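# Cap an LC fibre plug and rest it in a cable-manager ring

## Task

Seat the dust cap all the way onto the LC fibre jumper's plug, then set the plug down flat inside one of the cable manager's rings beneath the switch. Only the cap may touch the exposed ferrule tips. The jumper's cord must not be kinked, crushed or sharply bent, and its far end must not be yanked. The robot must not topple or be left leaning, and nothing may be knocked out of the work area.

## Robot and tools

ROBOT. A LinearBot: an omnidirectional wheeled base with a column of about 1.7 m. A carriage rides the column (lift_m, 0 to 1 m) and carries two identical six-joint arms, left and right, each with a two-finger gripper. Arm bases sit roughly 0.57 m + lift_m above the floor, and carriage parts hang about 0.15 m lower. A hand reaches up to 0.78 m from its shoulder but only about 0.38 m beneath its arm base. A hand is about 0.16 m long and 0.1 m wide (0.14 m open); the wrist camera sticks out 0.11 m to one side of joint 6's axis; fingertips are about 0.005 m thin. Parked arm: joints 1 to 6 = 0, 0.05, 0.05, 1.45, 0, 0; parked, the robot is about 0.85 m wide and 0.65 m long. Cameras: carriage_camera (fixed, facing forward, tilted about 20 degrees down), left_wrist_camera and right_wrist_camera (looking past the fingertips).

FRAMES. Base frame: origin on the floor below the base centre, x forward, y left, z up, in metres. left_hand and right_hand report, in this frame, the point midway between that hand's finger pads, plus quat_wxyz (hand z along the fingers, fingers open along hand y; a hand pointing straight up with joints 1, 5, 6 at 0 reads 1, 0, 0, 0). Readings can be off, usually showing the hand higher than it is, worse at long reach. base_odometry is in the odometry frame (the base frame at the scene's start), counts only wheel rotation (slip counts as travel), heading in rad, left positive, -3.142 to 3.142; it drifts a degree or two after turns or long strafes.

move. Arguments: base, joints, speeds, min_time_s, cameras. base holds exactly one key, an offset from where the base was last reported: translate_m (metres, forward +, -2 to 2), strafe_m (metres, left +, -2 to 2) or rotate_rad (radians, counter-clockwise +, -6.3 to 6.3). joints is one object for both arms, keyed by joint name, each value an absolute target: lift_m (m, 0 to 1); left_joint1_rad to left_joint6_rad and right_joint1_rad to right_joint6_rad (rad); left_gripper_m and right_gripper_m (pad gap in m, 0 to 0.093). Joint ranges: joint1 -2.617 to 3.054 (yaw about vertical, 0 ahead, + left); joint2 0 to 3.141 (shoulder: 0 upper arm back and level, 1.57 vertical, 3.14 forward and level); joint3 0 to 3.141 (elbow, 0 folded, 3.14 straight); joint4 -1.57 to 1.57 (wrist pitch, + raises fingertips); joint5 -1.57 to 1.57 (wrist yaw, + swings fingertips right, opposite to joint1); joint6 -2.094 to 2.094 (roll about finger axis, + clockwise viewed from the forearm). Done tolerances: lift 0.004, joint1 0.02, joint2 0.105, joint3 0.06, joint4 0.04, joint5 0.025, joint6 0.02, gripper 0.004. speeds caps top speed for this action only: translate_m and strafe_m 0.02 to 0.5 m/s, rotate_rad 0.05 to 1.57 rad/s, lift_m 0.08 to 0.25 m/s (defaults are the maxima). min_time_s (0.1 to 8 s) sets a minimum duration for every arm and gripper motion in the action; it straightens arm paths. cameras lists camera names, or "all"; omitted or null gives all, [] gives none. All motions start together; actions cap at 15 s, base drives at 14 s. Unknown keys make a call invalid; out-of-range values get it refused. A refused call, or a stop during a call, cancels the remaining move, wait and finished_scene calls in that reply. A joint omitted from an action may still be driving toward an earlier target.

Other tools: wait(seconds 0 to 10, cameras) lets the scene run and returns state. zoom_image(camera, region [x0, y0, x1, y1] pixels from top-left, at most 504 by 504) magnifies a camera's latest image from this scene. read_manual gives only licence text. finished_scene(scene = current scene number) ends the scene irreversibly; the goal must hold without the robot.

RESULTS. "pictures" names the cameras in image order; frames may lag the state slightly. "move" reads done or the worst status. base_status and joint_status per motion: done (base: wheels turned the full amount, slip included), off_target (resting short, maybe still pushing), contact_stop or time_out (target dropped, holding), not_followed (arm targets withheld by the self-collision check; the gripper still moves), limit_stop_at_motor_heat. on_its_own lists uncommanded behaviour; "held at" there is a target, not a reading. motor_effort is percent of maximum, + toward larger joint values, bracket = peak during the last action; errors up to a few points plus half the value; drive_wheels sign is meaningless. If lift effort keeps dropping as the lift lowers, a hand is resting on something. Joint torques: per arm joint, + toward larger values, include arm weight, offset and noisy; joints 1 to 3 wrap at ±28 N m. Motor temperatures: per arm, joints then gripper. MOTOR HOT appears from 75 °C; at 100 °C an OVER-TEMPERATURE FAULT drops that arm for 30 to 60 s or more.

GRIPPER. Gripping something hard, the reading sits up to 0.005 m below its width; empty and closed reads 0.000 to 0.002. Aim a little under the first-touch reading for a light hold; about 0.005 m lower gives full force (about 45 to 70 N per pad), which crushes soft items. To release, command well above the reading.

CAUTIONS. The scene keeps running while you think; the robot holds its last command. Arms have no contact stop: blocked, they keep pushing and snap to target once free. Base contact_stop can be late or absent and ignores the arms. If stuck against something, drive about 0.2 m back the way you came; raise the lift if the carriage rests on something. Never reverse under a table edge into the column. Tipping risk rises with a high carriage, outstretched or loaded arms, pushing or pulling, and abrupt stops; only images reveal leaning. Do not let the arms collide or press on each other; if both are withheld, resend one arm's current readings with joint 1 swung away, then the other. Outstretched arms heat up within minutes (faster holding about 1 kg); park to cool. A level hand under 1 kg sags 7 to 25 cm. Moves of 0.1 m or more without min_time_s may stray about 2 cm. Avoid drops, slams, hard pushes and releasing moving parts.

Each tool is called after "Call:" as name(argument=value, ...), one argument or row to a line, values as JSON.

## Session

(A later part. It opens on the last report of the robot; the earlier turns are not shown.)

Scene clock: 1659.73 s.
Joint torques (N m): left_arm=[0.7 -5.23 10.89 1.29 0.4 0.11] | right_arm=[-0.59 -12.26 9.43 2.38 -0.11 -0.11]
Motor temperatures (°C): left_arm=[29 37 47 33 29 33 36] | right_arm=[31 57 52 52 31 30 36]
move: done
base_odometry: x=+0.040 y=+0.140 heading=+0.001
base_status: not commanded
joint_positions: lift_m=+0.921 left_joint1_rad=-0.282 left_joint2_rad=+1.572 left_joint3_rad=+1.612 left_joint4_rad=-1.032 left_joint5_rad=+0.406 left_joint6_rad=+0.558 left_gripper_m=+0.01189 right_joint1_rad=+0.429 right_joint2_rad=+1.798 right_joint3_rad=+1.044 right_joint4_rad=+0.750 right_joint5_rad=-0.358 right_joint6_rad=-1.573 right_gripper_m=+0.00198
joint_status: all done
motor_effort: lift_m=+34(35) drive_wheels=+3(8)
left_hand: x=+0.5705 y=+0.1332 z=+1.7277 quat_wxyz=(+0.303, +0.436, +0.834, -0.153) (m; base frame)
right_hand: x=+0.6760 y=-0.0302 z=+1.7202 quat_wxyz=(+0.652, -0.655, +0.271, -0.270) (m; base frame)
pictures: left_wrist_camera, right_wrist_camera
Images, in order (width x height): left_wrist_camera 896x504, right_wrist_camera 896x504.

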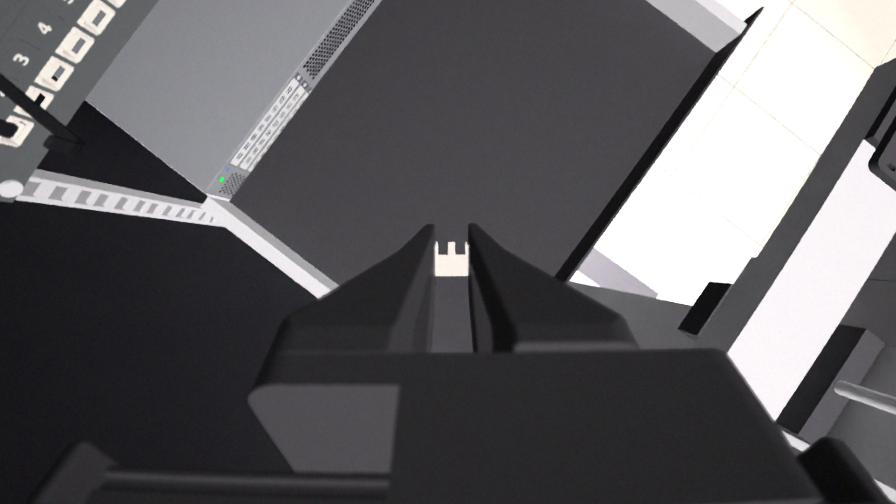

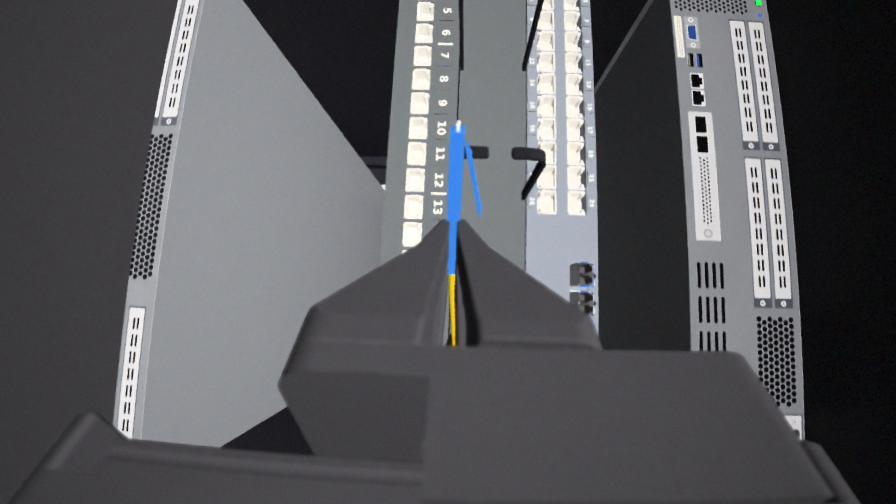

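Call:
move(
  joints={"left_joint1_rad": -0.446, "left_joint2_rad": 1.892, "left_joint3_rad": 2.008, "left_joint4_rad": -1.049, "left_joint5_rad": 0.323, "left_joint6_rad": 0.419},
  min_time_s=3,
  cameras=["left_wrist_camera", "right_wrist_camera"],
)

Scene clock: 1677.50 s.
Joint torques (N m): left_arm=[-0.59 -7.58 10.82 1.39 0.11 -0.09] | right_arm=[-0.61 -12.25 9.43 2.38 -0.1 -0.11]
Motor temperatures (°C): left_arm=[29 38 51 33 29 33 36] | right_arm=[31 57 53 52 31 30 36]
move: done
base_odometry: x=+0.040 y=+0.140 heading=+0.001
base_status: not commanded
joint_positions: lift_m=+0.921 left_joint1_rad=-0.438 left_joint2_rad=+1.876 left_joint3_rad=+1.971 left_joint4_rad=-1.042 left_joint5_rad=+0.336 left_joint6_rad=+0.431 left_gripper_m=+0.01189 right_joint1_rad=+0.429 right_joint2_rad=+1.798 right_joint3_rad=+1.044 right_joint4_rad=+0.750 right_joint5_rad=-0.358 right_joint6_rad=-1.573 right_gripper_m=+0.00198
joint_status: all done
motor_effort: lift_m=+34(35) drive_wheels=+0(6)
left_hand: x=+0.6218 y=+0.0538 z=+1.7308 quat_wxyz=(+0.302, +0.441, +0.830, -0.160) (m; base frame)
right_hand: x=+0.6760 y=-0.0302 z=+1.7202 quat_wxyz=(+0.652, -0.655, +0.271, -0.270) (m; base frame)
pictures: left_wrist_camera, right_wrist_camera
Images, in order (width x height): left_wrist_camera 896x504, right_wrist_camera 896x504.

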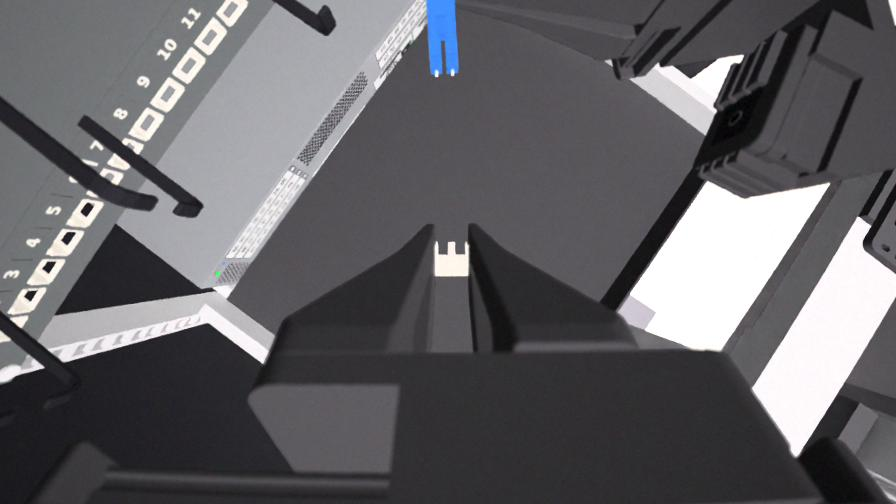

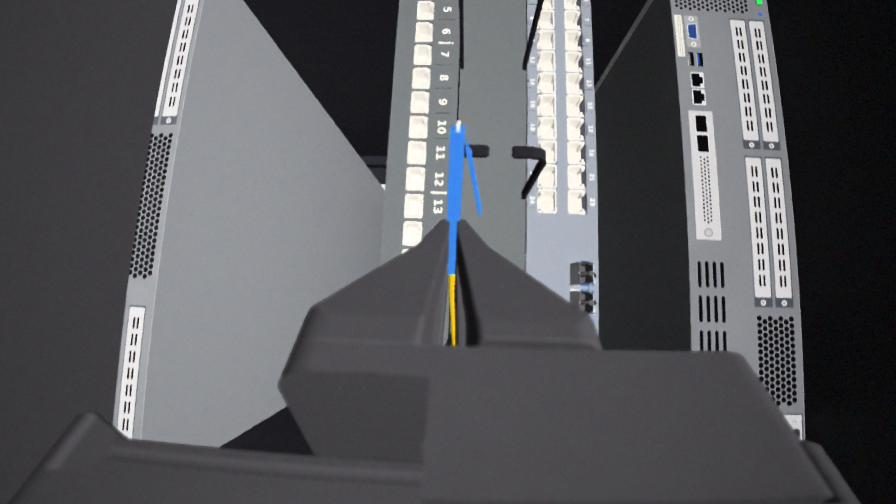

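Call:
zoom_image(
  camera="left_wrist_camera",
  region=[395, 0, 495, 100],
)

Call:
zoom_image(
  camera="left_wrist_camera",
  region=[415, 215, 490, 290],
)

Scaled by 5.040 from the camera's 896x504 image, which has a finer 1280x720 frame.

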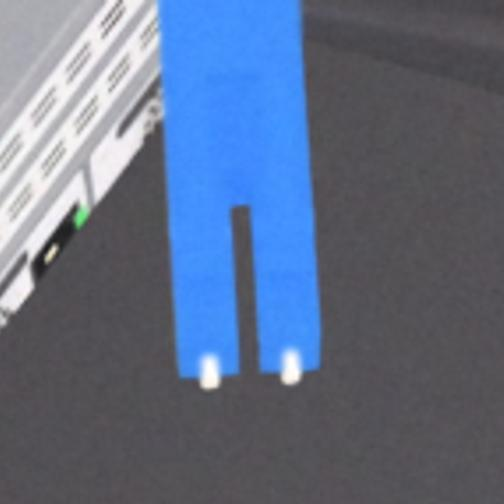

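Scaled by 6.720 from the camera's 896x504 image, which has a finer 1280x720 frame.

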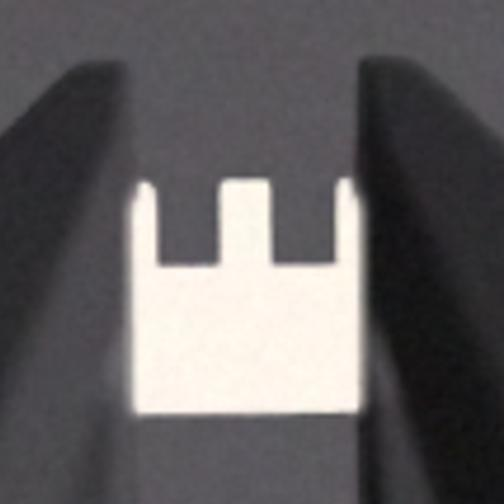

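Call:
move(
  joints={"left_joint1_rad": -0.502, "left_joint2_rad": 2.005, "left_joint3_rad": 2.143, "left_joint4_rad": -1.032, "left_joint5_rad": 0.256, "left_joint6_rad": 0.322},
  min_time_s=3,
  cameras=["left_wrist_camera", "right_wrist_camera"],
)

Call:
zoom_image(
  camera="left_wrist_camera",
  region=[400, 100, 500, 200],
)

Call:
zoom_image(
  camera="right_wrist_camera",
  region=[380, 0, 540, 160],
)

Scene clock: 1728.63 s.
Joint torques (N m): left_arm=[-0.59 -8.38 10.81 1.64 0.05 -0.09] | right_arm=[-0.59 -12.25 9.44 2.38 -0.1 -0.11]
Motor temperatures (°C): left_arm=[29 44 57 35 29 33 37] | right_arm=[31 58 54 53 31 30 36]
move: done
base_odometry: x=+0.040 y=+0.140 heading=+0.001
base_status: not commanded
joint_positions: lift_m=+0.921 left_joint1_rad=-0.494 left_joint2_rad=+1.988 left_joint3_rad=+2.106 left_joint4_rad=-1.043 left_joint5_rad=+0.269 left_joint6_rad=+0.334 left_gripper_m=+0.01189 right_joint1_rad=+0.429 right_joint2_rad=+1.798 right_joint3_rad=+1.044 right_joint4_rad=+0.750 right_joint5_rad=-0.358 right_joint6_rad=-1.573 right_gripper_m=+0.00198
joint_status: all done
motor_effort: lift_m=+34(35) drive_wheels=+0(8)
left_hand: x=+0.6404 y=+0.0261 z=+1.7263 quat_wxyz=(+0.303, +0.417, +0.843, -0.152) (m; base frame)
right_hand: x=+0.6760 y=-0.0302 z=+1.7202 quat_wxyz=(+0.652, -0.655, +0.271, -0.270) (m; base frame)
pictures: left_wrist_camera, right_wrist_camera
Images, in order (width x height): left_wrist_camera 896x504, right_wrist_camera 896x504.

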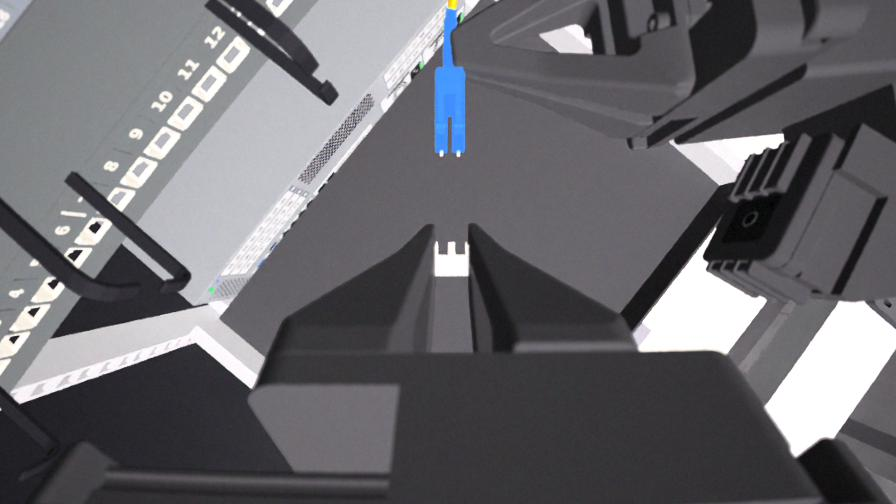

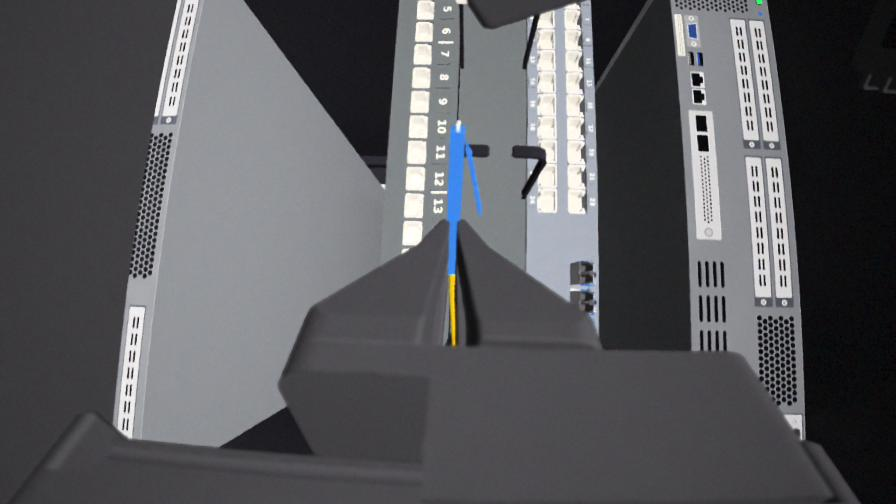

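Scaled by 5.040 from the camera's 896x504 image, which has a finer 1280x720 frame.

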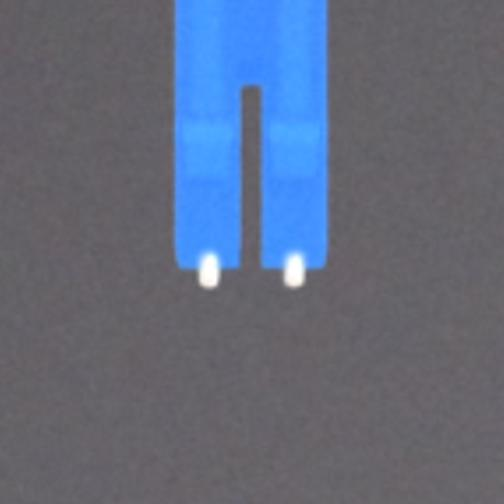

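Scaled by 3.150 from the camera's 896x504 image, which has a finer 1280x720 frame.

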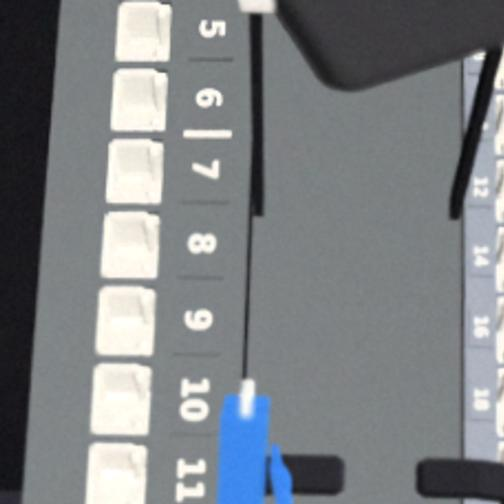

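Call:
move(
  joints={"left_joint1_rad": -0.514, "left_joint2_rad": 2.057, "left_joint3_rad": 2.204, "left_joint4_rad": -1.032, "left_joint5_rad": 0.2505, "left_joint6_rad": 0.315},
  min_time_s=2,
  cameras=["left_wrist_camera", "right_wrist_camera"],
)

Call:
zoom_image(
  camera="left_wrist_camera",
  region=[400, 150, 500, 280],
)

Call:
zoom_image(
  camera="right_wrist_camera",
  region=[400, 0, 560, 160],
)

Scene clock: 1776.00 s.
Joint torques (N m): left_arm=[-0.61 -8.76 10.81 1.66 0.06 -0.1] | right_arm=[-0.59 -12.23 9.42 2.38 -0.1 -0.11]
Motor temperatures (°C): left_arm=[29 46 59 37 29 33 37] | right_arm=[31 58 55 53 31 30 36]
move: done
base_odometry: x=+0.040 y=+0.140 heading=+0.001
base_status: not commanded
joint_positions: lift_m=+0.921 left_joint1_rad=-0.506 left_joint2_rad=+2.040 left_joint3_rad=+2.167 left_joint4_rad=-1.043 left_joint5_rad=+0.264 left_joint6_rad=+0.326 left_gripper_m=+0.01189 right_joint1_rad=+0.429 right_joint2_rad=+1.798 right_joint3_rad=+1.044 right_joint4_rad=+0.750 right_joint5_rad=-0.358 right_joint6_rad=-1.573 right_gripper_m=+0.00198
joint_status: all done
motor_effort: lift_m=+34(35) drive_wheels=+4(6)
left_hand: x=+0.6493 y=+0.0154 z=+1.7239 quat_wxyz=(+0.307, +0.418, +0.842, -0.153) (m; base frame)
right_hand: x=+0.6760 y=-0.0302 z=+1.7202 quat_wxyz=(+0.652, -0.655, +0.271, -0.270) (m; base frame)
pictures: left_wrist_camera, right_wrist_camera
Images, in order (width x height): left_wrist_camera 896x504, right_wrist_camera 896x504.

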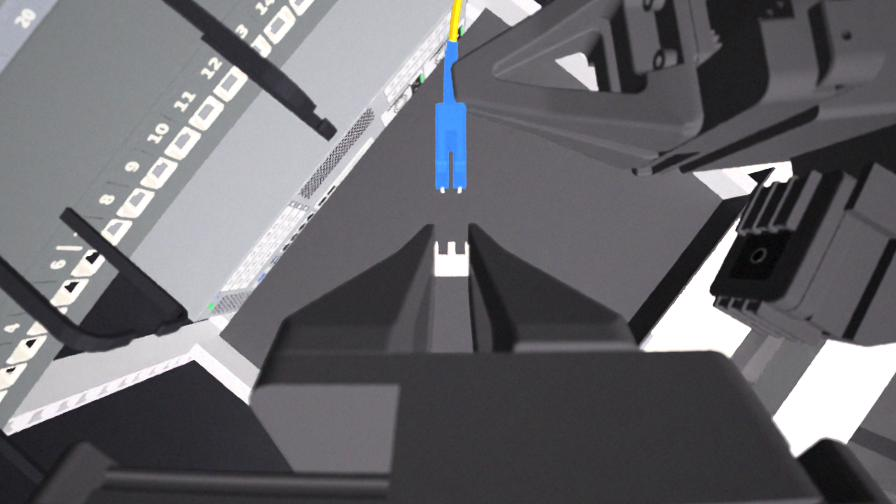

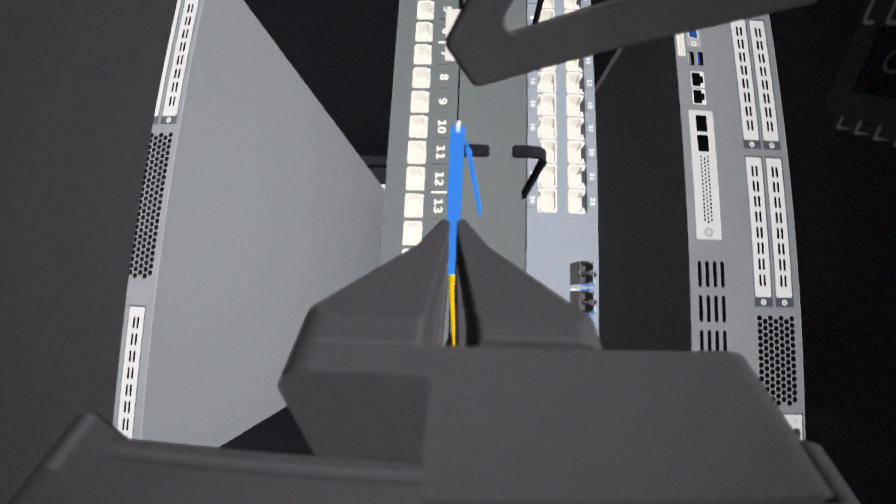

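Scaled by 3.877 from the camera's 896x504 image, which has a finer 1280x720 frame.

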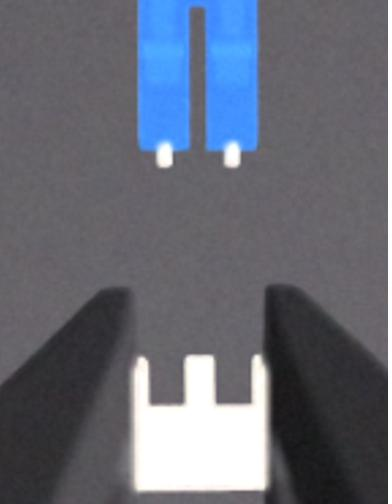

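Scaled by 3.150 from the camera's 896x504 image, which has a finer 1280x720 frame.

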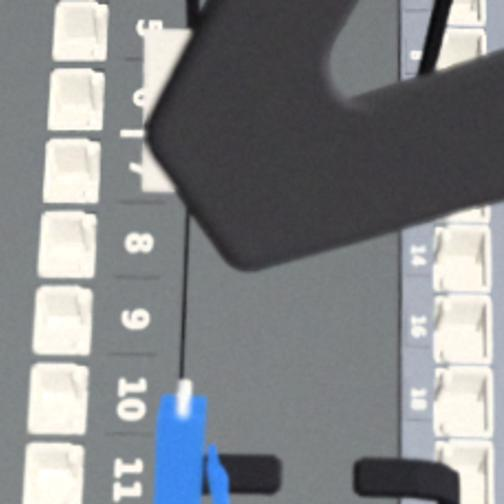

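Call:
move(
  joints={"left_joint1_rad": -0.5247, "left_joint2_rad": 2.119, "left_joint3_rad": 2.3014, "left_joint4_rad": -1.084, "left_joint5_rad": 0.2436, "left_joint6_rad": 0.307},
  min_time_s=2,
  cameras=["left_wrist_camera", "right_wrist_camera"],
)

Call:
zoom_image(
  camera="left_wrist_camera",
  region=[400, 180, 500, 280],
)

Call:
zoom_image(
  camera="right_wrist_camera",
  region=[400, 40, 520, 160],
)

Scene clock: 1812.47 s.
Joint torques (N m): left_arm=[-0.59 -9.1 10.71 1.46 0.06 -0.09] | right_arm=[-0.61 -12.26 9.42 2.39 -0.1 -0.11]
Motor temperatures (°C): left_arm=[29 49 60 38 29 33 37] | right_arm=[31 58 55 53 31 30 36]
move: done
base_odometry: x=+0.040 y=+0.140 heading=+0.001
base_status: not commanded
joint_positions: lift_m=+0.921 left_joint1_rad=-0.517 left_joint2_rad=+2.101 left_joint3_rad=+2.264 left_joint4_rad=-1.076 left_joint5_rad=+0.257 left_joint6_rad=+0.318 left_gripper_m=+0.01188 right_joint1_rad=+0.429 right_joint2_rad=+1.798 right_joint3_rad=+1.044 right_joint4_rad=+0.750 right_joint5_rad=-0.358 right_joint6_rad=-1.573 right_gripper_m=+0.00198
joint_status: all done
motor_effort: lift_m=+34(35) drive_wheels=+5(7)
left_hand: x=+0.6567 y=+0.0059 z=+1.7247 quat_wxyz=(+0.307, +0.418, +0.841, -0.152) (m; base frame)
right_hand: x=+0.6760 y=-0.0302 z=+1.7202 quat_wxyz=(+0.652, -0.655, +0.271, -0.270) (m; base frame)
pictures: left_wrist_camera, right_wrist_camera
Images, in order (width x height): left_wrist_camera 896x504, right_wrist_camera 896x504.

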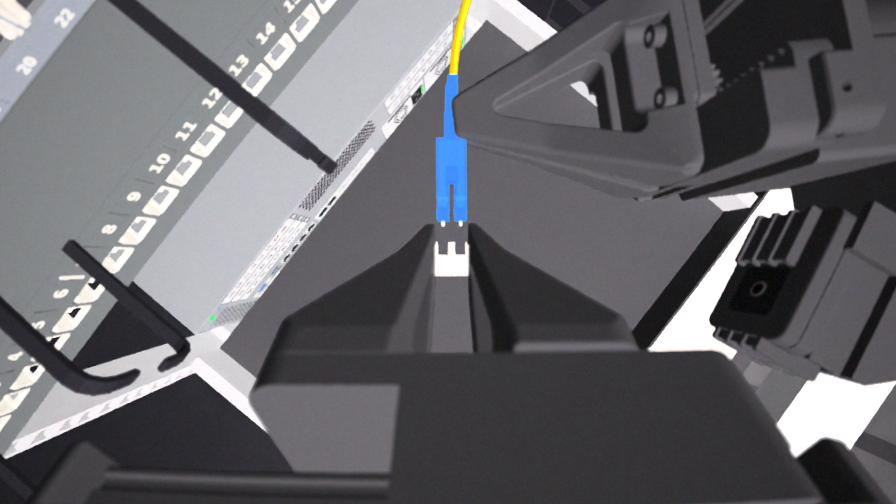

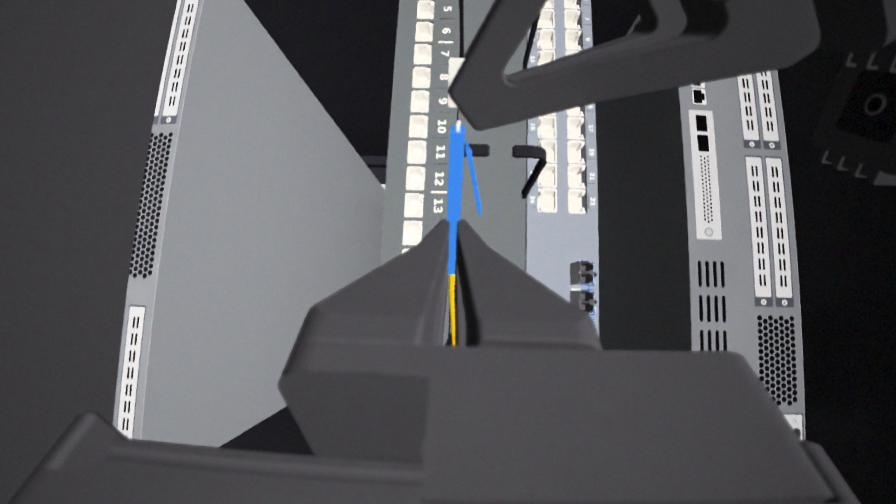

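Scaled by 5.040 from the camera's 896x504 image, which has a finer 1280x720 frame.

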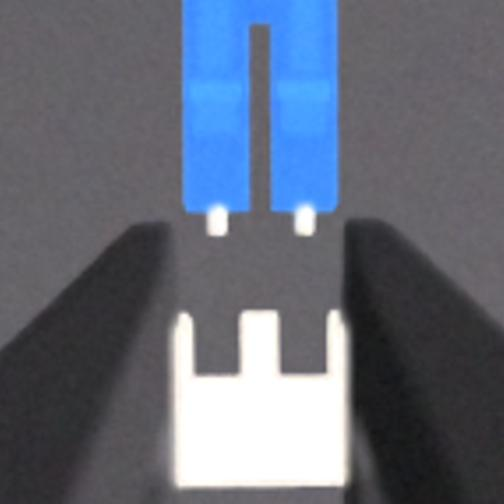

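Scaled by 4.200 from the camera's 896x504 image, which has a finer 1280x720 frame.

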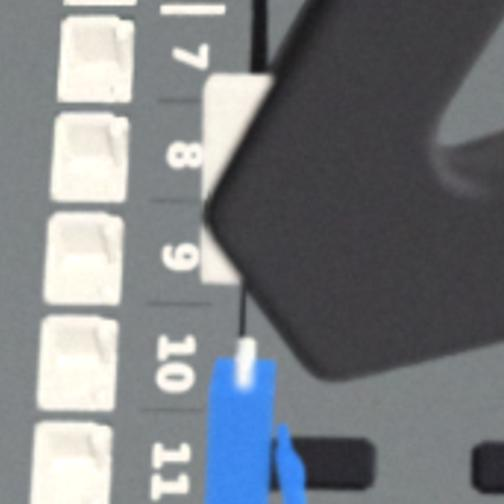

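Call:
move(
  joints={"left_gripper_m": 0.0085, "right_gripper_m": 0.0},
  min_time_s=0.6,
  cameras=[],
)

Call:
move(
  joints={"left_joint1_rad": -0.5297, "left_joint2_rad": 2.151, "left_joint3_rad": 2.353, "left_joint4_rad": -1.104, "left_joint5_rad": 0.2404, "left_joint6_rad": 0.303},
  min_time_s=2,
  cameras=["left_wrist_camera", "right_wrist_camera"],
)

Call:
zoom_image(
  camera="left_wrist_camera",
  region=[400, 180, 500, 280],
)

Call:
zoom_image(
  camera="right_wrist_camera",
  region=[400, 40, 520, 160],
)

Scene clock: 1835.93 s.
Joint torques (N m): left_arm=[-0.59 -9.13 10.67 1.47 0.06 -0.09] | right_arm=[-0.58 -12.26 9.42 2.39 -0.11 -0.11]
Motor temperatures (°C): left_arm=[29 51 57 37 29 33 37] | right_arm=[31 59 56 53 31 30 36]
move: done
base_odometry: x=+0.040 y=+0.140 heading=+0.001
base_status: not commanded
joint_positions: lift_m=+0.921 left_joint1_rad=-0.517 left_joint2_rad=+2.101 left_joint3_rad=+2.264 left_joint4_rad=-1.077 left_joint5_rad=+0.256 left_joint6_rad=+0.318 left_gripper_m=+0.01188 right_joint1_rad=+0.429 right_joint2_rad=+1.798 right_joint3_rad=+1.044 right_joint4_rad=+0.750 right_joint5_rad=-0.358 right_joint6_rad=-1.573 right_gripper_m=+0.00198
joint_status: all done
motor_effort: lift_m=+34(35) drive_wheels=+6(6)
left_hand: x=+0.6565 y=+0.0062 z=+1.7244 quat_wxyz=(+0.306, +0.418, +0.842, -0.152) (m; base frame)
right_hand: x=+0.6760 y=-0.0302 z=+1.7202 quat_wxyz=(+0.652, -0.655, +0.271, -0.270) (m; base frame)
pictures: none
No camera images: "cameras" was empty.

Scene clock: 1838.23 s.
Joint torques (N m): left_arm=[-0.66 -9.26 10.63 1.45 0.05 -0.1] | right_arm=[-0.58 -12.22 9.42 2.38 -0.1 -0.11]
Motor temperatures (°C): left_arm=[29 50 57 37 29 33 37] | right_arm=[31 59 56 53 31 30 36]
move: done
base_odometry: x=+0.040 y=+0.140 heading=+0.001
base_status: not commanded
joint_positions: lift_m=+0.921 left_joint1_rad=-0.521 left_joint2_rad=+2.133 left_joint3_rad=+2.316 left_joint4_rad=-1.096 left_joint5_rad=+0.254 left_joint6_rad=+0.314 left_gripper_m=+0.01188 right_joint1_rad=+0.429 right_joint2_rad=+1.798 right_joint3_rad=+1.044 right_joint4_rad=+0.750 right_joint5_rad=-0.358 right_joint6_rad=-1.573 right_gripper_m=+0.00198
joint_status: all done
motor_effort: lift_m=+34(35) drive_wheels=+0(7)
left_hand: x=+0.6603 y=+0.0021 z=+1.7249 quat_wxyz=(+0.307, +0.418, +0.842, -0.152) (m; base frame)
right_hand: x=+0.6760 y=-0.0302 z=+1.7202 quat_wxyz=(+0.652, -0.655, +0.271, -0.270) (m; base frame)
pictures: left_wrist_camera, right_wrist_camera
Images, in order (width x height): left_wrist_camera 896x504, right_wrist_camera 896x504.

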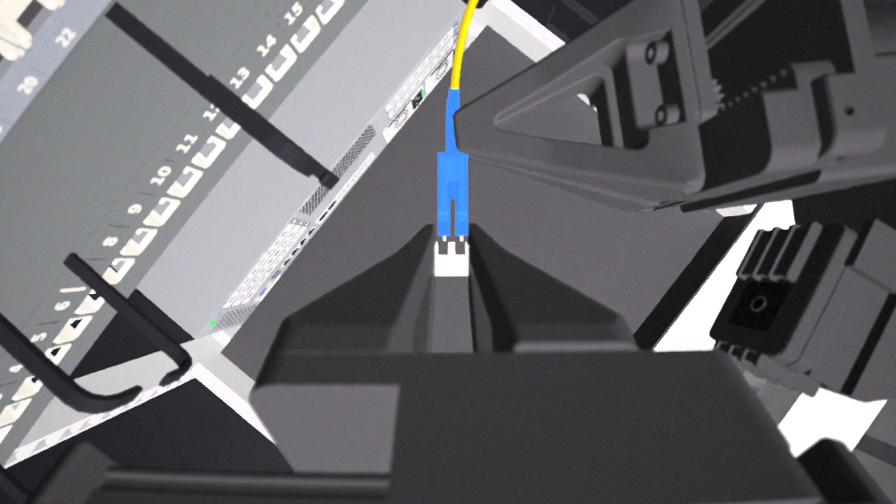

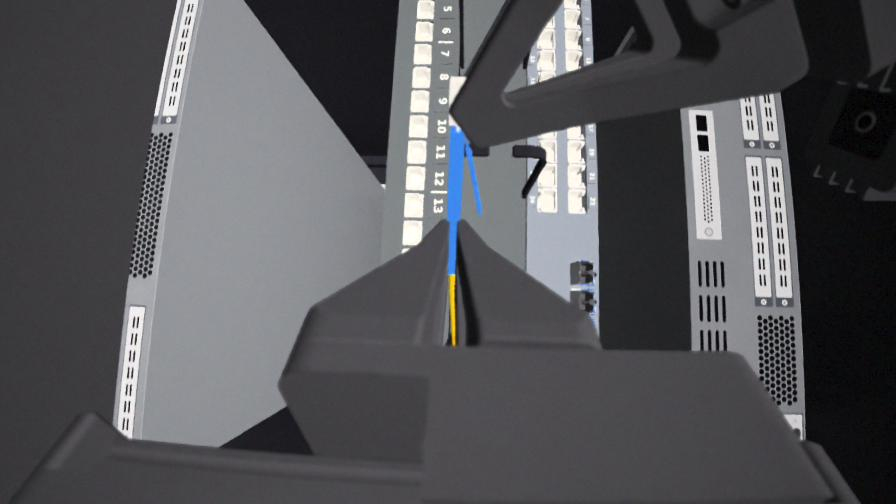

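Scaled by 5.040 from the camera's 896x504 image, which has a finer 1280x720 frame.

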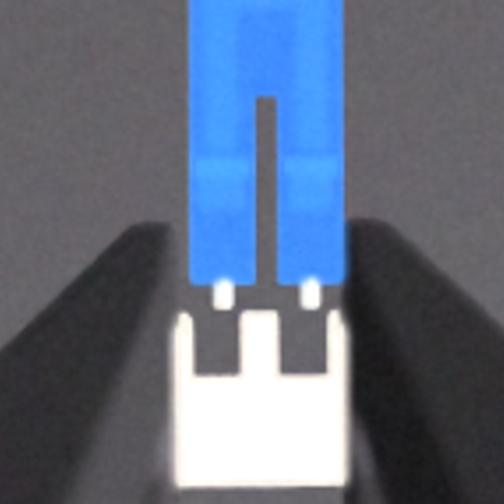

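Scaled by 4.200 from the camera's 896x504 image, which has a finer 1280x720 frame.

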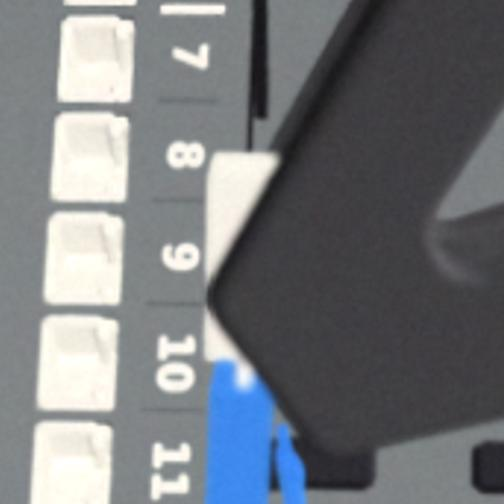

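Call:
move(
  joints={"left_joint1_rad": -0.5325, "left_joint2_rad": 2.1595, "left_joint3_rad": 2.3646, "left_joint4_rad": -1.107, "left_joint5_rad": 0.2394, "left_joint6_rad": 0.302},
  min_time_s=2,
  cameras=["left_wrist_camera", "right_wrist_camera"],
)

Call:
zoom_image(
  camera="left_wrist_camera",
  region=[400, 180, 500, 280],
)

Call:
zoom_image(
  camera="right_wrist_camera",
  region=[400, 40, 520, 160],
)

Scene clock: 1858.47 s.
Joint torques (N m): left_arm=[-0.65 -9.33 10.62 1.47 0.07 -0.1] | right_arm=[-0.58 -12.25 9.42 2.39 -0.1 -0.11]
Motor temperatures (°C): left_arm=[29 49 56 37 29 33 37] | right_arm=[31 59 56 53 31 30 36]
move: done
base_odometry: x=+0.040 y=+0.140 heading=+0.001
base_status: not commanded
joint_positions: lift_m=+0.921 left_joint1_rad=-0.524 left_joint2_rad=+2.141 left_joint3_rad=+2.328 left_joint4_rad=-1.100 left_joint5_rad=+0.252 left_joint6_rad=+0.313 left_gripper_m=+0.01188 right_joint1_rad=+0.429 right_joint2_rad=+1.798 right_joint3_rad=+1.044 right_joint4_rad=+0.750 right_joint5_rad=-0.358 right_joint6_rad=-1.573 right_gripper_m=+0.00198
joint_status: all done
motor_effort: lift_m=+34(35) drive_wheels=+2(7)
left_hand: x=+0.6607 y=+0.0001 z=+1.7244 quat_wxyz=(+0.306, +0.419, +0.841, -0.152) (m; base frame)
right_hand: x=+0.6760 y=-0.0302 z=+1.7202 quat_wxyz=(+0.652, -0.655, +0.271, -0.270) (m; base frame)
pictures: left_wrist_camera, right_wrist_camera
Images, in order (width x height): left_wrist_camera 896x504, right_wrist_camera 896x504.

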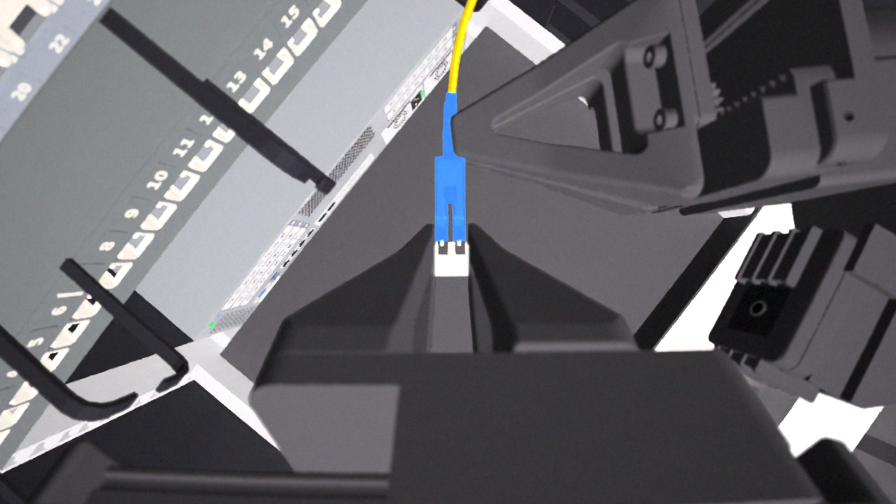

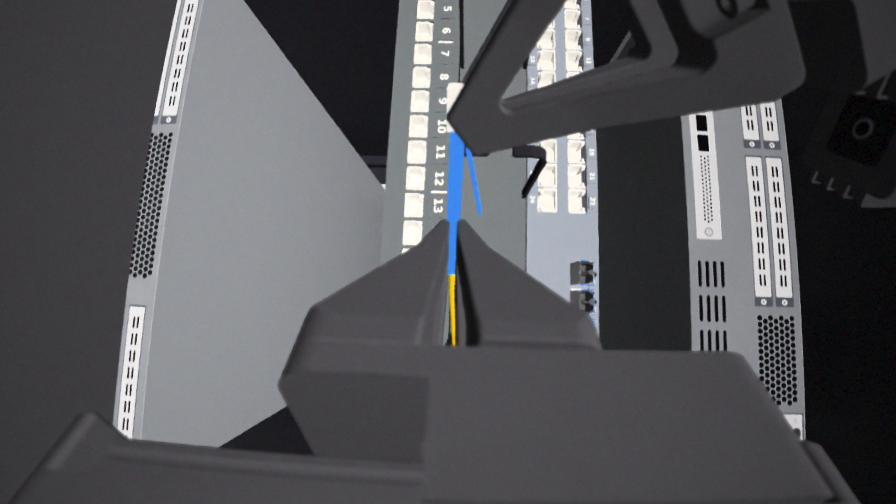

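Scaled by 5.040 from the camera's 896x504 image, which has a finer 1280x720 frame.

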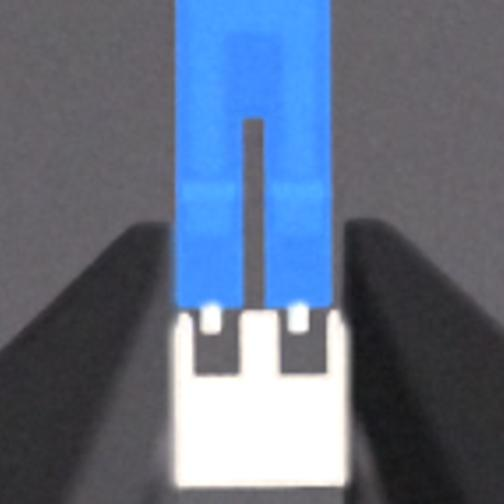

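Scaled by 4.200 from the camera's 896x504 image, which has a finer 1280x720 frame.

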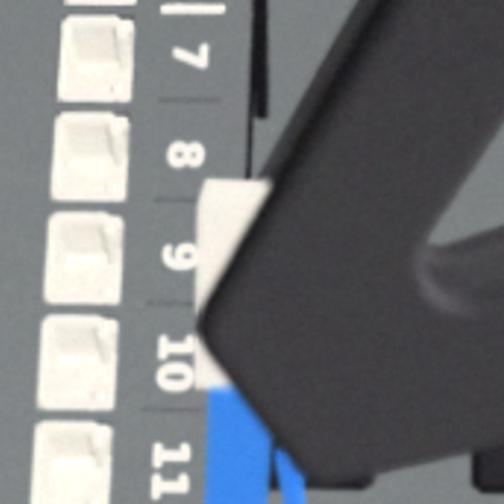

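Call:
move(
  joints={"left_joint1_rad": -0.5337, "left_joint2_rad": 2.175, "left_joint3_rad": 2.3895, "left_joint4_rad": -1.116, "left_joint5_rad": 0.239, "left_joint6_rad": 0.3006},
  min_time_s=2,
  cameras=["left_wrist_camera", "right_wrist_camera"],
)

Call:
zoom_image(
  camera="left_wrist_camera",
  region=[400, 180, 500, 280],
)

Call:
zoom_image(
  camera="right_wrist_camera",
  region=[400, 40, 520, 160],
)

Scene clock: 1880.50 s.
Joint torques (N m): left_arm=[-0.76 -9.4 10.58 1.47 0.07 -0.09] | right_arm=[-0.59 -12.25 9.44 2.38 -0.11 -0.11]
Motor temperatures (°C): left_arm=[29 51 57 38 29 33 37] | right_arm=[31 59 56 53 31 30 36]
move: done
base_odometry: x=+0.040 y=+0.140 heading=+0.001
base_status: not commanded
joint_positions: lift_m=+0.921 left_joint1_rad=-0.524 left_joint2_rad=+2.157 left_joint3_rad=+2.353 left_joint4_rad=-1.110 left_joint5_rad=+0.251 left_joint6_rad=+0.312 left_gripper_m=+0.01188 right_joint1_rad=+0.429 right_joint2_rad=+1.798 right_joint3_rad=+1.044 right_joint4_rad=+0.750 right_joint5_rad=-0.358 right_joint6_rad=-1.573 right_gripper_m=+0.00198
joint_status: all done
motor_effort: lift_m=+34(35) drive_wheels=+4(6)
left_hand: x=+0.6627 y=-0.0010 z=+1.7243 quat_wxyz=(+0.306, +0.418, +0.842, -0.152) (m; base frame)
right_hand: x=+0.6760 y=-0.0302 z=+1.7202 quat_wxyz=(+0.652, -0.655, +0.271, -0.270) (m; base frame)
pictures: left_wrist_camera, right_wrist_camera
Images, in order (width x height): left_wrist_camera 896x504, right_wrist_camera 896x504.

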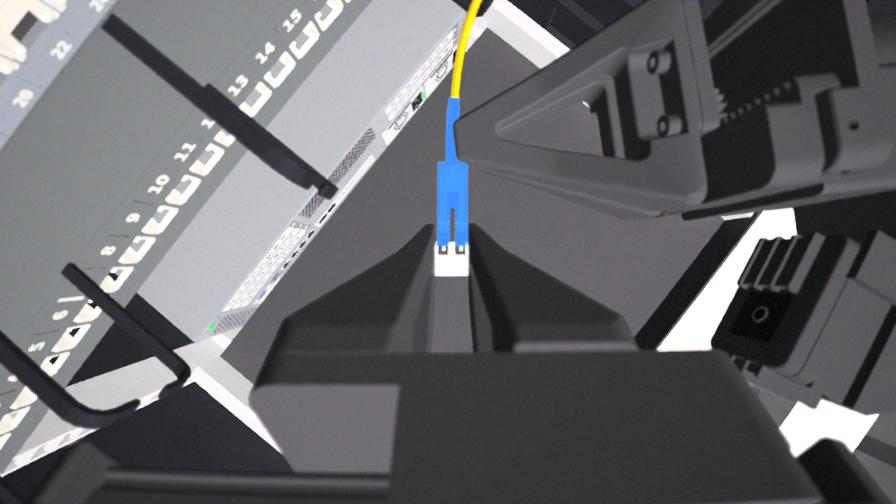

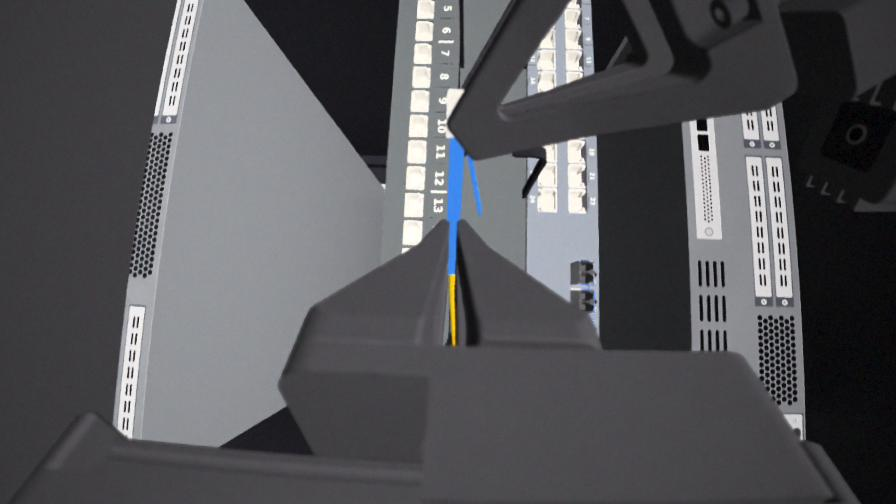

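Scaled by 5.040 from the camera's 896x504 image, which has a finer 1280x720 frame.

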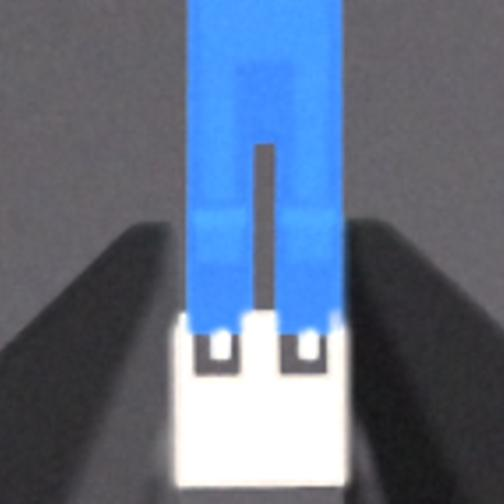

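Scaled by 4.200 from the camera's 896x504 image, which has a finer 1280x720 frame.

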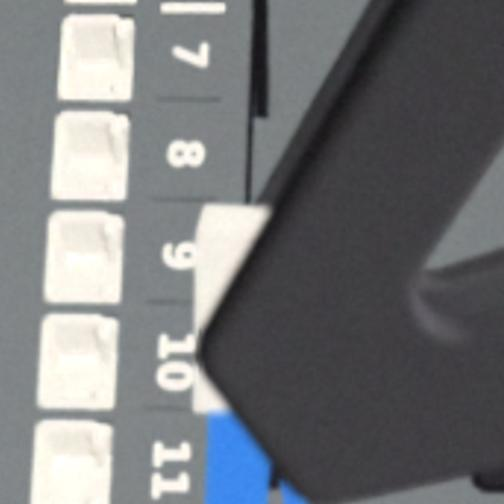

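Call:
move(
  joints={"left_joint1_rad": -0.5365, "left_joint2_rad": 2.1895, "left_joint3_rad": 2.4126, "left_joint4_rad": -1.1235, "left_joint5_rad": 0.239, "left_joint6_rad": 0.299},
  min_time_s=2,
  cameras=["left_wrist_camera", "right_wrist_camera"],
)

Call:
zoom_image(
  camera="left_wrist_camera",
  region=[400, 180, 500, 280],
)

Call:
zoom_image(
  camera="right_wrist_camera",
  region=[400, 60, 520, 180],
)

Scene clock: 1926.67 s.
Joint torques (N m): left_arm=[-0.7 -9.47 10.52 1.48 0.08 -0.09] | right_arm=[-0.59 -12.27 9.43 2.39 -0.1 -0.11]
Motor temperatures (°C): left_arm=[29 53 61 38 29 33 37] | right_arm=[31 59 57 53 31 30 36]
move: done
base_odometry: x=+0.040 y=+0.140 heading=+0.001
base_status: not commanded
joint_positions: lift_m=+0.921 left_joint1_rad=-0.528 left_joint2_rad=+2.171 left_joint3_rad=+2.376 left_joint4_rad=-1.118 left_joint5_rad=+0.250 left_joint6_rad=+0.310 left_gripper_m=+0.01188 right_joint1_rad=+0.429 right_joint2_rad=+1.798 right_joint3_rad=+1.044 right_joint4_rad=+0.749 right_joint5_rad=-0.358 right_joint6_rad=-1.573 right_gripper_m=+0.00198
joint_status: all done
motor_effort: lift_m=+34(35) drive_wheels=+3(6)
left_hand: x=+0.6637 y=-0.0038 z=+1.7243 quat_wxyz=(+0.306, +0.419, +0.841, -0.152) (m; base frame)
right_hand: x=+0.6760 y=-0.0302 z=+1.7201 quat_wxyz=(+0.652, -0.655, +0.271, -0.270) (m; base frame)
pictures: left_wrist_camera, right_wrist_camera
Images, in order (width x height): left_wrist_camera 896x504, right_wrist_camera 896x504.

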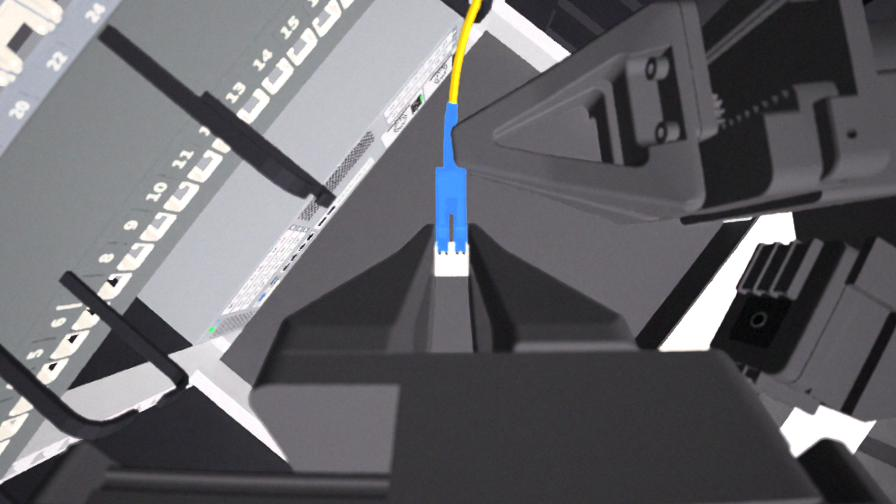

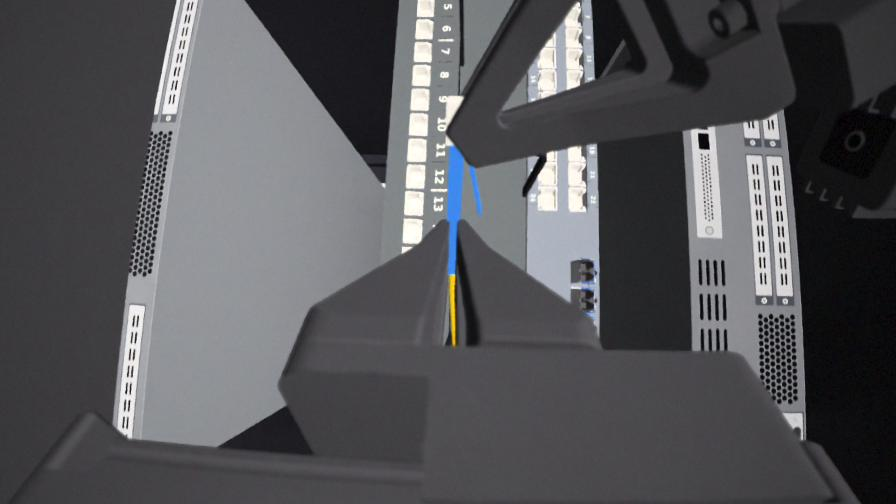

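Scaled by 5.040 from the camera's 896x504 image, which has a finer 1280x720 frame.

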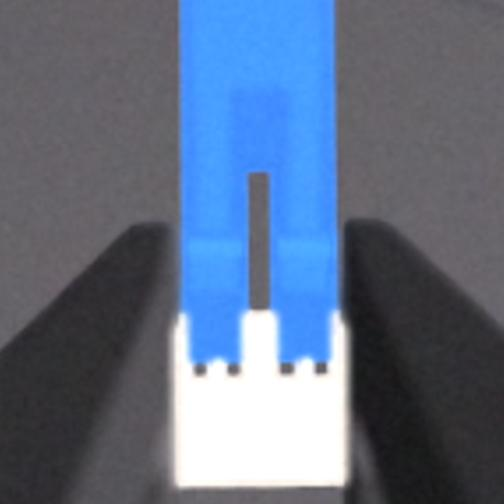

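Scaled by 4.200 from the camera's 896x504 image, which has a finer 1280x720 frame.

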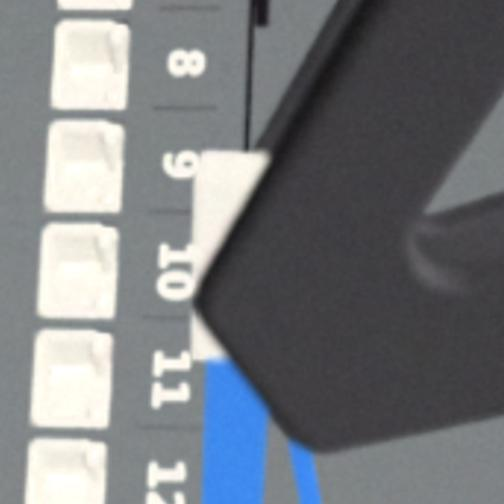

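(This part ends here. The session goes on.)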